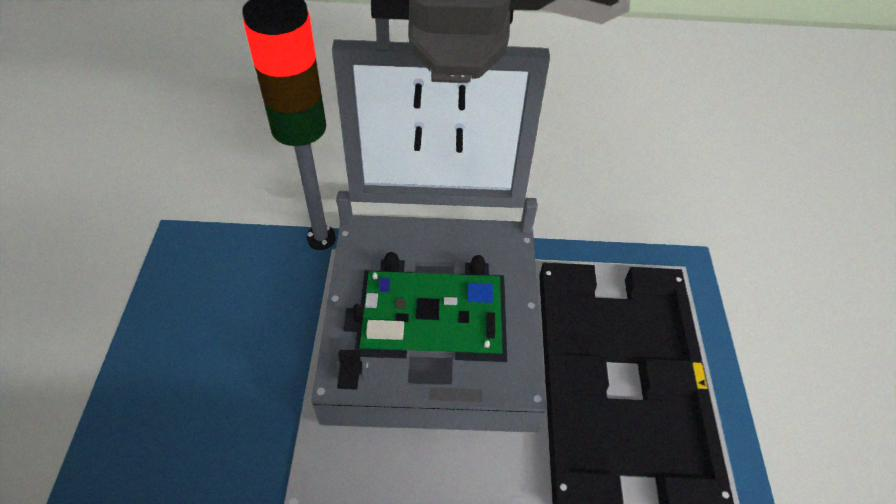

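>>> {"name": "move", "arguments": {
  "target": {"side":"right","x":0.42,"y":0,"z":1.20,"quat_wxyz":[0.954,0,-0.301,0]},
  "min_time_s": 2,
  "cameras": ["head_camera"]
}}

>>> {"name": "move", "arguments": {
  "target": {"side":"right","x":0.33,"y":-0.15,"z":1.16,"quat_wxyz":[1,0,0,0]},
  "min_time_s": 2,
  "cameras": []
}}

>>> {"name": "move", "arguments": {
  "target": {"side":"right","x":0.30,"y":-0.33,"z":1.15,"quat_wxyz":[1,0,0,0]},
  "cameras": ["head_camera"]
}}

Scene clock: 528.60 s.
Joint torques (N m): left_arm=[-8.98 -3.2 9.12 1.89 0.32 -0.4 0.39] | right_arm=[-22.46 9.57 -10.96 1.83 0.74 0 -0.27]
External joint torques (N m): left_arm=[1.1 0.52 -0.48 -0.55 0.3 -0.32 0.39] | right_arm=[0.5 1.79 -0.46 -0.63 -0.61 0.23 -0.3]
Motor temperatures (°C): left_arm=[29 31 29 32 37 34 40] | right_arm=[37 34 29 31 46 35 35]
Wrist force (N): left_arm=[-1.5 0.0 -9.7] | right_arm=[-1.2 10.9 -12.0]
Wrist torque (N m): left_arm=[-0.03 -0.39 -0.22] | right_arm=[-0.10 0.68 0.50]
Wrist force, peak (N): left_arm=[-1.6 0.1 -9.9] | right_arm=[-1.5 11.2 -12.4]
move: done
base_odometry: x=-1.011 y=-1.554 heading=-2.538
lidar_m: 0.86 0.60 0.48 0.86 1.46 2.03 4.18 4.51 3.34 0.68 0.70 0.89
base_status: not commanded
joint_positions: torso_squat_rad=+0.350 torso_shift_rad=+0.000 torso_pitch_rad=+0.450 torso_yaw_rad=+0.000 left_shoulder_pitch_rad=+1.127 left_shoulder_roll_rad=+1.952 left_shoulder_yaw_rad=+1.536 left_elbow_rad=-1.991 left_forearm_roll_rad=+1.829 left_wrist_pitch_rad=+1.378 left_hand_roll_rad=+0.574 left_gripper_m=+0.000 right_shoulder_pitch_rad=+0.916 right_shoulder_roll_rad=-3.072 right_shoulder_yaw_rad=-1.837 right_elbow_rad=-1.552 right_forearm_roll_rad=-1.257 right_wrist_pitch_rad=+1.493 right_hand_roll_rad=-1.372 right_gripper_m=+0.040 head_pan_rad=+0.000 head_tilt_rad=+0.500
joint_status: all done
wheel_motors_off: 0
motor_effort: left_wheel=-1(3) right_wheel=-3(4)
contact_limits: right_gripper_m 400 mA
chest: x=-0.0936 y=-0.0007 z=+1.2167 quat_wxyz=(+0.975, +0.000, +0.223, +0.000) (m; base frame)
left_hand: x=+0.2502 y=+0.3602 z=+1.1000 quat_wxyz=(+1.000, +0.000, +0.000, +0.000) (m; base frame)
right_hand: x=+0.4204 y=+0.0001 z=+1.1997 quat_wxyz=(+0.954, -0.001, -0.301, +0.000) (m; base frame)
right_hand_status: reached (checked arc, planned for 2.0 s): 1 mm and 0.1 deg off.
pictures: head_camera
camera_calibration:
head_camera: T_world_to_cam=[[0.0309787, -0.998753, 0.0391542, -0.0571866], [-0.788951, -0.0484847, -0.61254, 0.919113], [0.613675, -0.011915, -0.789469, 1.02608], [0, 0, 0, 1]] pos_world=[0.097225, -0.000326561, 1.3753]

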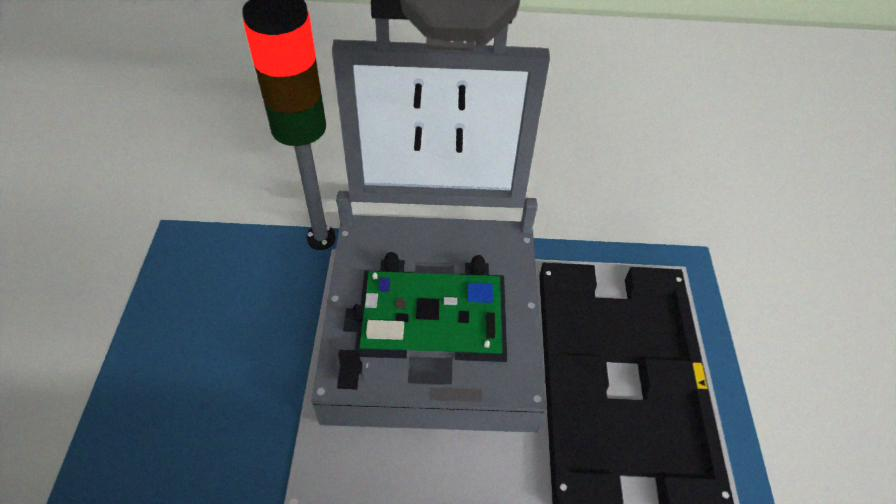

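Scene clock: 530.93 s.
Joint torques (N m): left_arm=[-8.79 -3.27 9.13 1.8 0.27 -0.32 0.33] | right_arm=[-17.41 8.43 -11.35 1.28 -0.2 0.2 0.29]
External joint torques (N m): left_arm=[1.29 0.46 -0.48 -0.64 0.25 -0.25 0.33] | right_arm=[3.24 1.77 -0.88 -0.62 -0.44 0.21 0.29]
Motor temperatures (°C): left_arm=[29 31 29 32 37 34 40] | right_arm=[36 34 29 31 46 35 35]
Wrist force (N): left_arm=[-1.7 0.1 -9.4] | right_arm=[2.0 10.8 -12.9]
Wrist torque (N m): left_arm=[-0.05 -0.42 -0.20] | right_arm=[-0.07 0.83 0.52]
Wrist force, peak (N): left_arm=[-1.5 -0.3 -9.8] | right_arm=[0.4 11.2 -13.5]
move: done
base_odometry: x=-1.011 y=-1.554 heading=-2.538
lidar_m: 0.86 0.60 0.47 0.84 1.45 2.03 4.18 4.51 3.34 0.67 0.70 0.90
base_status: not commanded
joint_positions: torso_squat_rad=+0.350 torso_shift_rad=+0.000 torso_pitch_rad=+0.450 torso_yaw_rad=+0.000 left_shoulder_pitch_rad=+1.127 left_shoulder_roll_rad=+1.952 left_shoulder_yaw_rad=+1.536 left_elbow_rad=-1.991 left_forearm_roll_rad=+1.829 left_wrist_pitch_rad=+1.378 left_hand_roll_rad=+0.574 left_gripper_m=+0.000 right_shoulder_pitch_rad=+1.096 right_shoulder_roll_rad=-2.681 right_shoulder_yaw_rad=-1.924 right_elbow_rad=-1.642 right_forearm_roll_rad=-1.806 right_wrist_pitch_rad=+1.686 right_hand_roll_rad=-1.042 right_gripper_m=+0.040 head_pan_rad=+0.000 head_tilt_rad=+0.500
joint_status: all done
wheel_motors_off: 0
motor_effort: left_wheel=-1(3) right_wheel=-2(5)
contact_limits: right_gripper_m 400 mA
chest: x=-0.0936 y=-0.0007 z=+1.2167 quat_wxyz=(+0.975, +0.000, +0.223, +0.000) (m; base frame)
left_hand: x=+0.2502 y=+0.3602 z=+1.1000 quat_wxyz=(+1.000, +0.000, +0.000, +0.000) (m; base frame)
right_hand: x=+0.3301 y=-0.1498 z=+1.1602 quat_wxyz=(+1.000, +0.000, +0.000, +0.000) (m; base frame)
right_hand_status: reached (checked arc, planned for 2.0 s): 0 mm and 0.0 deg off.
pictures: none
No camera images: "cameras" was empty.

Scene clock: 532.13 s.
Joint torques (N m): left_arm=[-8.7 -3.34 8.9 1.81 0.2 -0.23 0.4] | right_arm=[-12.73 6.3 -9.63 1.68 -0.12 -0.27 -0.32]
External joint torques (N m): left_arm=[1.37 0.39 -0.7 -0.63 0.19 -0.16 0.4] | right_arm=[1.7 -1.13 0.87 -0.68 -0.38 -0.24 -0.32]
Motor temperatures (°C): left_arm=[29 31 29 32 37 34 40] | right_arm=[36 34 29 31 46 35 35]
Wrist force (N): left_arm=[-1.7 0.2 -9.5] | right_arm=[2.2 10.8 -13.0]
Wrist torque (N m): left_arm=[-0.05 -0.41 -0.20] | right_arm=[-0.07 0.83 0.53]
Wrist force, peak (N): left_arm=[-1.6 0.4 -9.8] | right_arm=[2.0 11.2 -14.1]
move: done
base_odometry: x=-1.011 y=-1.554 heading=-2.538
lidar_m: 0.86 0.61 0.47 0.85 1.46 2.01 4.19 4.51 3.33 0.68 0.71 0.89
base_status: not commanded
joint_positions: torso_squat_rad=+0.350 torso_shift_rad=+0.000 torso_pitch_rad=+0.450 torso_yaw_rad=+0.000 left_shoulder_pitch_rad=+1.127 left_shoulder_roll_rad=+1.952 left_shoulder_yaw_rad=+1.536 left_elbow_rad=-1.991 left_forearm_roll_rad=+1.829 left_wrist_pitch_rad=+1.378 left_hand_roll_rad=+0.574 left_gripper_m=+0.000 right_shoulder_pitch_rad=+1.281 right_shoulder_roll_rad=-2.162 right_shoulder_yaw_rad=-1.921 right_elbow_rad=-1.766 right_forearm_roll_rad=-1.842 right_wrist_pitch_rad=+1.610 right_hand_roll_rad=-0.617 right_gripper_m=+0.040 head_pan_rad=+0.000 head_tilt_rad=+0.500
joint_status: all done
wheel_motors_off: 0
motor_effort: left_wheel=+0(2) right_wheel=-2(4)
contact_limits: right_gripper_m 400 mA
chest: x=-0.0935 y=-0.0007 z=+1.2167 quat_wxyz=(+0.975, +0.000, +0.223, +0.000) (m; base frame)
left_hand: x=+0.2503 y=+0.3601 z=+1.1000 quat_wxyz=(+1.000, +0.000, +0.000, +0.000) (m; base frame)
right_hand: x=+0.3001 y=-0.3303 z=+1.1502 quat_wxyz=(+1.000, +0.000, -0.001, +0.000) (m; base frame)
right_hand_status: reached (checked arc, planned for 0.9 s): 0 mm and 0.1 deg off.
pictures: head_camera
camera_calibration:
head_camera: T_world_to_cam=[[0.0309112, -0.998757, 0.0390951, -0.0571807], [-0.789008, -0.0483941, -0.612475, 0.919043], [0.613605, -0.011914, -0.789523, 1.02612], [0, 0, 0, 1]] pos_world=[0.0972689, -0.000408239, 1.37527]

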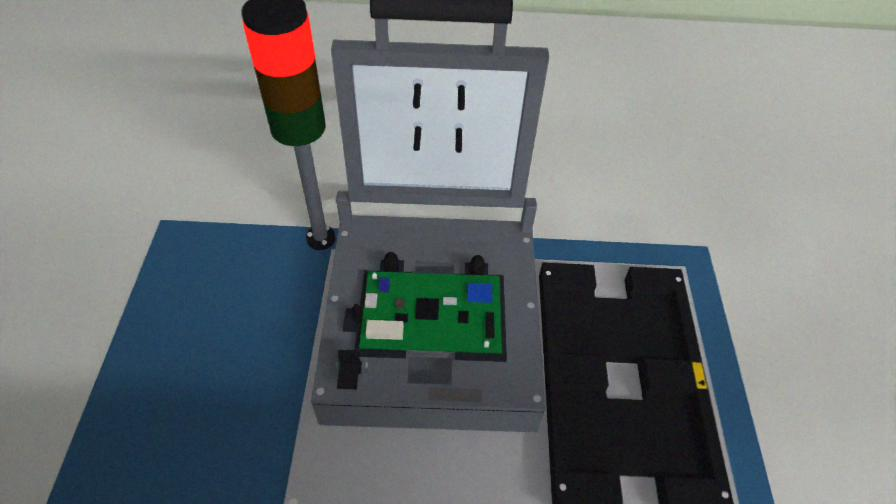

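>>> {"name": "move", "arguments": {
  "joints": {"right_gripper_m":0.097},
  "contact_limits": {"right_gripper_m":672.5},
  "cameras": []
}}

>>> {"name": "move", "arguments": {
  "target": {"side":"right","x":0.33,"y":-0.15,"z":1.13,"quat_wxyz":[1,0,0,0]},
  "cameras": []
}}

>>> {"name": "move", "arguments": {
  "target": {"side":"right","x":0.38,"y":0.003,"z":1.09,"quat_wxyz":[0.9998,0,0,0.02]},
  "cameras": []
}}

>>> {"name": "move", "arguments": {
  "target": {"side":"right","x":0.393,"y":0.003,"z":0.985,"quat_wxyz":[0.9998,0,0,0.02]},
  "min_time_s": 3,
  "cameras": ["head_camera","right_wrist_camera"]
}}

>>> {"name": "zoom_image", "arguments": {
  "camera": "head_camera",
  "region": [300, 190, 580, 430]
}}

Scene clock: 558.63 s.
Joint torques (N m): left_arm=[-8.92 -3.25 8.95 1.84 0.26 -0.26 0.4] | right_arm=[-12.75 6.35 -9.89 1.85 -0.04 -0.36 -0.37]
External joint torques (N m): left_arm=[1.15 0.48 -0.65 -0.6 0.25 -0.18 0.4] | right_arm=[1.67 -1.08 0.61 -0.51 -0.3 -0.34 -0.37]
Motor temperatures (°C): left_arm=[29 31 29 32 37 33 40] | right_arm=[36 34 29 31 46 35 35]
Wrist force (N): left_arm=[-1.5 0.3 -9.2] | right_arm=[2.2 11.0 -12.9]
Wrist torque (N m): left_arm=[-0.08 -0.38 -0.22] | right_arm=[-0.08 0.85 0.54]
Wrist force, peak (N): left_arm=[-1.6 0.1 -9.8] | right_arm=[2.3 11.0 -13.4]
move: done
base_odometry: x=-1.011 y=-1.554 heading=-2.538
lidar_m: 0.86 0.61 0.48 0.86 1.47 2.02 4.19 4.51 3.35 0.68 0.70 0.89
base_status: not commanded
joint_positions: torso_squat_rad=+0.350 torso_shift_rad=+0.000 torso_pitch_rad=+0.450 torso_yaw_rad=+0.000 left_shoulder_pitch_rad=+1.127 left_shoulder_roll_rad=+1.952 left_shoulder_yaw_rad=+1.536 left_elbow_rad=-1.991 left_forearm_roll_rad=+1.829 left_wrist_pitch_rad=+1.378 left_hand_roll_rad=+0.574 left_gripper_m=+0.000 right_shoulder_pitch_rad=+1.281 right_shoulder_roll_rad=-2.162 right_shoulder_yaw_rad=-1.921 right_elbow_rad=-1.766 right_forearm_roll_rad=-1.842 right_wrist_pitch_rad=+1.610 right_hand_roll_rad=-0.617 right_gripper_m=+0.097 head_pan_rad=+0.000 head_tilt_rad=+0.500
joint_status: all done
wheel_motors_off: 0
motor_effort: left_wheel=+0(2) right_wheel=-2(4)
contact_limits: right_gripper_m 672.5 mA
chest: x=-0.0935 y=-0.0007 z=+1.2167 quat_wxyz=(+0.975, +0.000, +0.223, +0.000) (m; base frame)
left_hand: x=+0.2503 y=+0.3601 z=+1.1000 quat_wxyz=(+1.000, +0.000, +0.000, +0.000) (m; base frame)
right_hand: x=+0.3001 y=-0.3303 z=+1.1502 quat_wxyz=(+1.000, +0.000, -0.001, +0.000) (m; base frame)
pictures: none
No camera images: "cameras" was empty.

Scene clock: 559.90 s.
Joint torques (N m): left_arm=[-9.03 -3.25 8.85 2.07 0.25 -0.3 0.41] | right_arm=[-19.35 8.47 -9.42 2.28 0.22 0.19 0.39]
External joint torques (N m): left_arm=[1.05 0.48 -0.75 -0.37 0.23 -0.22 0.41] | right_arm=[1.31 1.39 1.24 0.68 -0.03 0.2 0.39]
Motor temperatures (°C): left_arm=[29 31 29 32 37 33 40] | right_arm=[36 34 29 31 46 35 35]
Wrist force (N): left_arm=[-1.4 -0.1 -9.4] | right_arm=[1.9 10.6 -13.4]
Wrist torque (N m): left_arm=[-0.03 -0.37 -0.20] | right_arm=[-0.03 0.81 0.51]
Wrist force, peak (N): left_arm=[-1.7 0.1 -9.8] | right_arm=[1.8 11.4 -13.9]
move: done
base_odometry: x=-1.011 y=-1.554 heading=-2.538
lidar_m: 0.86 0.60 0.47 0.86 1.47 2.03 4.18 4.51 3.34 0.69 0.71 0.89
base_status: not commanded
joint_positions: torso_squat_rad=+0.350 torso_shift_rad=+0.000 torso_pitch_rad=+0.450 torso_yaw_rad=+0.000 left_shoulder_pitch_rad=+1.127 left_shoulder_roll_rad=+1.952 left_shoulder_yaw_rad=+1.536 left_elbow_rad=-1.991 left_forearm_roll_rad=+1.829 left_wrist_pitch_rad=+1.378 left_hand_roll_rad=+0.574 left_gripper_m=+0.000 right_shoulder_pitch_rad=+1.160 right_shoulder_roll_rad=-2.682 right_shoulder_yaw_rad=-1.911 right_elbow_rad=-1.683 right_forearm_roll_rad=-1.759 right_wrist_pitch_rad=+1.625 right_hand_roll_rad=-1.057 right_gripper_m=+0.097 head_pan_rad=+0.000 head_tilt_rad=+0.500
joint_status: all done
wheel_motors_off: 0
motor_effort: left_wheel=+2(2) right_wheel=-1(3)
contact_limits: right_gripper_m 672.5 mA
chest: x=-0.0935 y=-0.0007 z=+1.2167 quat_wxyz=(+0.975, +0.000, +0.223, +0.000) (m; base frame)
left_hand: x=+0.2503 y=+0.3601 z=+1.0999 quat_wxyz=(+1.000, +0.000, +0.000, +0.000) (m; base frame)
right_hand: x=+0.3298 y=-0.1498 z=+1.1301 quat_wxyz=(+1.000, +0.000, -0.001, +0.000) (m; base frame)
right_hand_status: reached (checked arc, planned for 0.9 s): 0 mm and 0.1 deg off.
pictures: none
No camera images: "cameras" was empty.

Scene clock: 561.33 s.
Joint torques (N m): left_arm=[-9.09 -3.13 8.95 1.98 0.16 -0.12 0.34] | right_arm=[-22.6 9.56 -8.04 3.33 -0.02 -0.05 0.11]
External joint torques (N m): left_arm=[0.98 0.6 -0.65 -0.46 0.15 -0.04 0.34] | right_arm=[2.07 1.32 1.44 0.26 -0.29 0.22 0.11]
Motor temperatures (°C): left_arm=[29 31 29 32 37 33 40] | right_arm=[36 34 29 31 46 35 35]
Wrist force (N): left_arm=[-1.5 0.2 -9.5] | right_arm=[1.6 10.2 -13.0]
Wrist torque (N m): left_arm=[-0.08 -0.39 -0.22] | right_arm=[-0.05 0.81 0.52]
Wrist force, peak (N): left_arm=[-1.5 0.2 -9.8] | right_arm=[1.5 11.5 -13.5]
move: short
base_odometry: x=-1.011 y=-1.554 heading=-2.538
lidar_m: 0.86 0.61 0.48 0.85 1.46 2.03 4.18 4.51 3.34 0.69 0.70 0.90
base_status: not commanded
joint_positions: torso_squat_rad=+0.350 torso_shift_rad=+0.000 torso_pitch_rad=+0.450 torso_yaw_rad=+0.000 left_shoulder_pitch_rad=+1.127 left_shoulder_roll_rad=+1.952 left_shoulder_yaw_rad=+1.536 left_elbow_rad=-1.991 left_forearm_roll_rad=+1.829 left_wrist_pitch_rad=+1.378 left_hand_roll_rad=+0.574 left_gripper_m=+0.000 right_shoulder_pitch_rad=+0.942 right_shoulder_roll_rad=-3.141 right_shoulder_yaw_rad=-1.571 right_elbow_rad=-1.252 right_forearm_roll_rad=-1.869 right_wrist_pitch_rad=+1.297 right_hand_roll_rad=-1.022 right_gripper_m=+0.097 head_pan_rad=+0.000 head_tilt_rad=+0.500
joint_status: all done
wheel_motors_off: 0
motor_effort: left_wheel=+2(3) right_wheel=+0(3)
contact_limits: right_gripper_m 672.5 mA
chest: x=-0.0935 y=-0.0007 z=+1.2167 quat_wxyz=(+0.975, +0.000, +0.223, +0.000) (m; base frame)
left_hand: x=+0.2503 y=+0.3601 z=+1.1000 quat_wxyz=(+1.000, +0.000, +0.000, +0.000) (m; base frame)
right_hand: x=+0.3795 y=+0.0027 z=+1.0904 quat_wxyz=(+0.998, +0.050, -0.037, +0.020) (m; base frame)
right_hand_status: short (checked arc, as near as the solve gets, planned for 0.8 s): 1 mm and 7.1 deg off. The place is met; only the turn is off.
pictures: none
No camera images: "cameras" was empty.

Scene clock: 564.67 s.
Joint torques (N m): left_arm=[-9.2 -3.46 9.43 2.21 0.31 -0.12 0.47] | right_arm=[27.89 -19.51 15.25 -8.72 -6.37 2.02 0.1]
External joint torques (N m): left_arm=[0.89 0.21 -0.18 -0.26 0.3 -0.03 0.47] | right_arm=[52.74 -27.43 25.36 -10.31 -6.69 2.59 0.09]
Motor temperatures (°C): left_arm=[29 31 29 32 37 33 40] | right_arm=[36 34 29 31 46 35 35]
Wrist force (N): left_arm=[-1.2 0.2 -9.5] | right_arm=[7.7 2.9 106.3]
Wrist torque (N m): left_arm=[-0.07 -0.36 -0.21] | right_arm=[-0.21 -6.37 0.12]
Wrist force, peak (N): left_arm=[-2.3 0.9 -10.4] | right_arm=[7.9 2.9 108.2]
move: short
base_odometry: x=-1.011 y=-1.553 heading=-2.538
lidar_m: 0.86 0.60 0.47 0.85 1.47 2.02 4.18 4.50 3.33 0.68 0.70 0.90
base_status: not commanded
joint_positions: torso_squat_rad=+0.351 torso_shift_rad=-0.002 torso_pitch_rad=+0.445 torso_yaw_rad=-0.001 left_shoulder_pitch_rad=+1.127 left_shoulder_roll_rad=+1.952 left_shoulder_yaw_rad=+1.536 left_elbow_rad=-1.991 left_forearm_roll_rad=+1.829 left_wrist_pitch_rad=+1.378 left_hand_roll_rad=+0.574 left_gripper_m=+0.000 right_shoulder_pitch_rad=+1.182 right_shoulder_roll_rad=-3.134 right_shoulder_yaw_rad=-1.577 right_elbow_rad=-1.309 right_forearm_roll_rad=-1.635 right_wrist_pitch_rad=+1.002 right_hand_roll_rad=-1.063 right_gripper_m=+0.097 head_pan_rad=+0.000 head_tilt_rad=+0.500
joint_status: all done
wheel_motors_off: 0
motor_effort: left_wheel=+0(19) right_wheel=+4(22)
contact_limits: right_gripper_m 672.5 mA
chest: x=-0.0961 y=-0.0011 z=+1.2172 quat_wxyz=(+0.975, +0.001, +0.221, +0.000) (m; base frame)
left_hand: x=+0.2485 y=+0.3595 z=+1.1023 quat_wxyz=(+1.000, +0.001, -0.003, +0.000) (m; base frame)
right_hand: x=+0.3976 y=+0.0024 z=+0.9973 quat_wxyz=(+0.990, +0.108, -0.088, +0.018) (m; base frame)
right_hand_status: short (checked arc, as near as the solve gets, planned for 3.0 s): 13 mm and 16.0 deg off.
pictures: head_camera, right_wrist_camera
camera_calibration:
head_camera: T_world_to_cam=[[0.0301263, -0.99879, 0.0388625, -0.0573011], [-0.786006, -0.047691, -0.616376, 0.922364], [0.617484, -0.011977, -0.786492, 1.0248], [0, 0, 0, 1]] pos_world=[0.0939148, -0.000969357, 1.37674]
right_wrist_camera: T_world_to_cam=[[-0.981744, 0.00652796, -0.190093, 0.582356], [-0.114412, 0.778121, 0.617606, -0.539132], [0.151947, 0.62808, -0.763169, 0.770911], [0, 0, 0, 1]] pos_world=[0.392904, -0.0684852, 1.03201]

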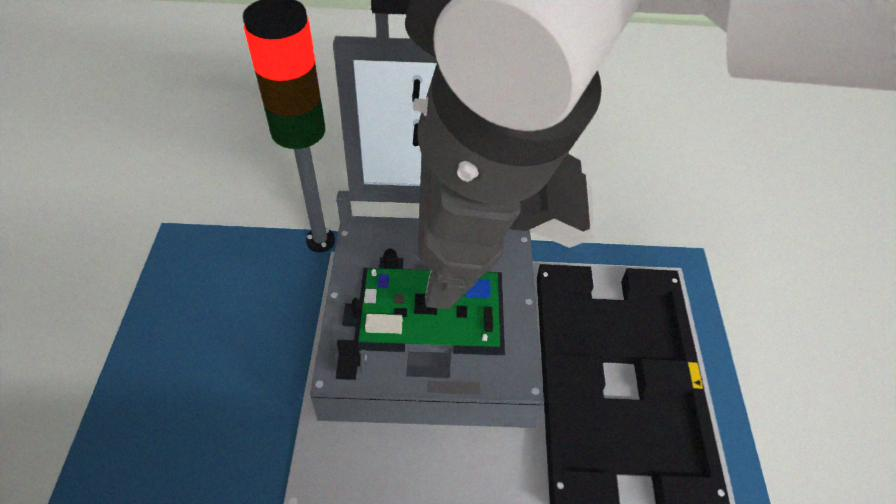

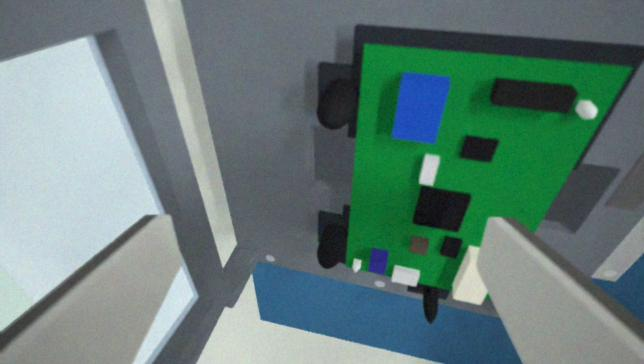

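Scaled by 1.800 from the camera's 896x504 image, which has a finer 1280x720 frame.

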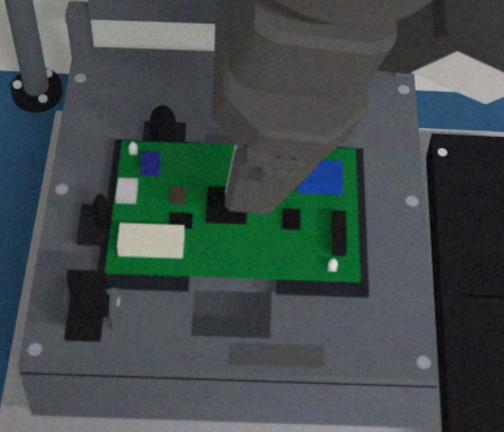

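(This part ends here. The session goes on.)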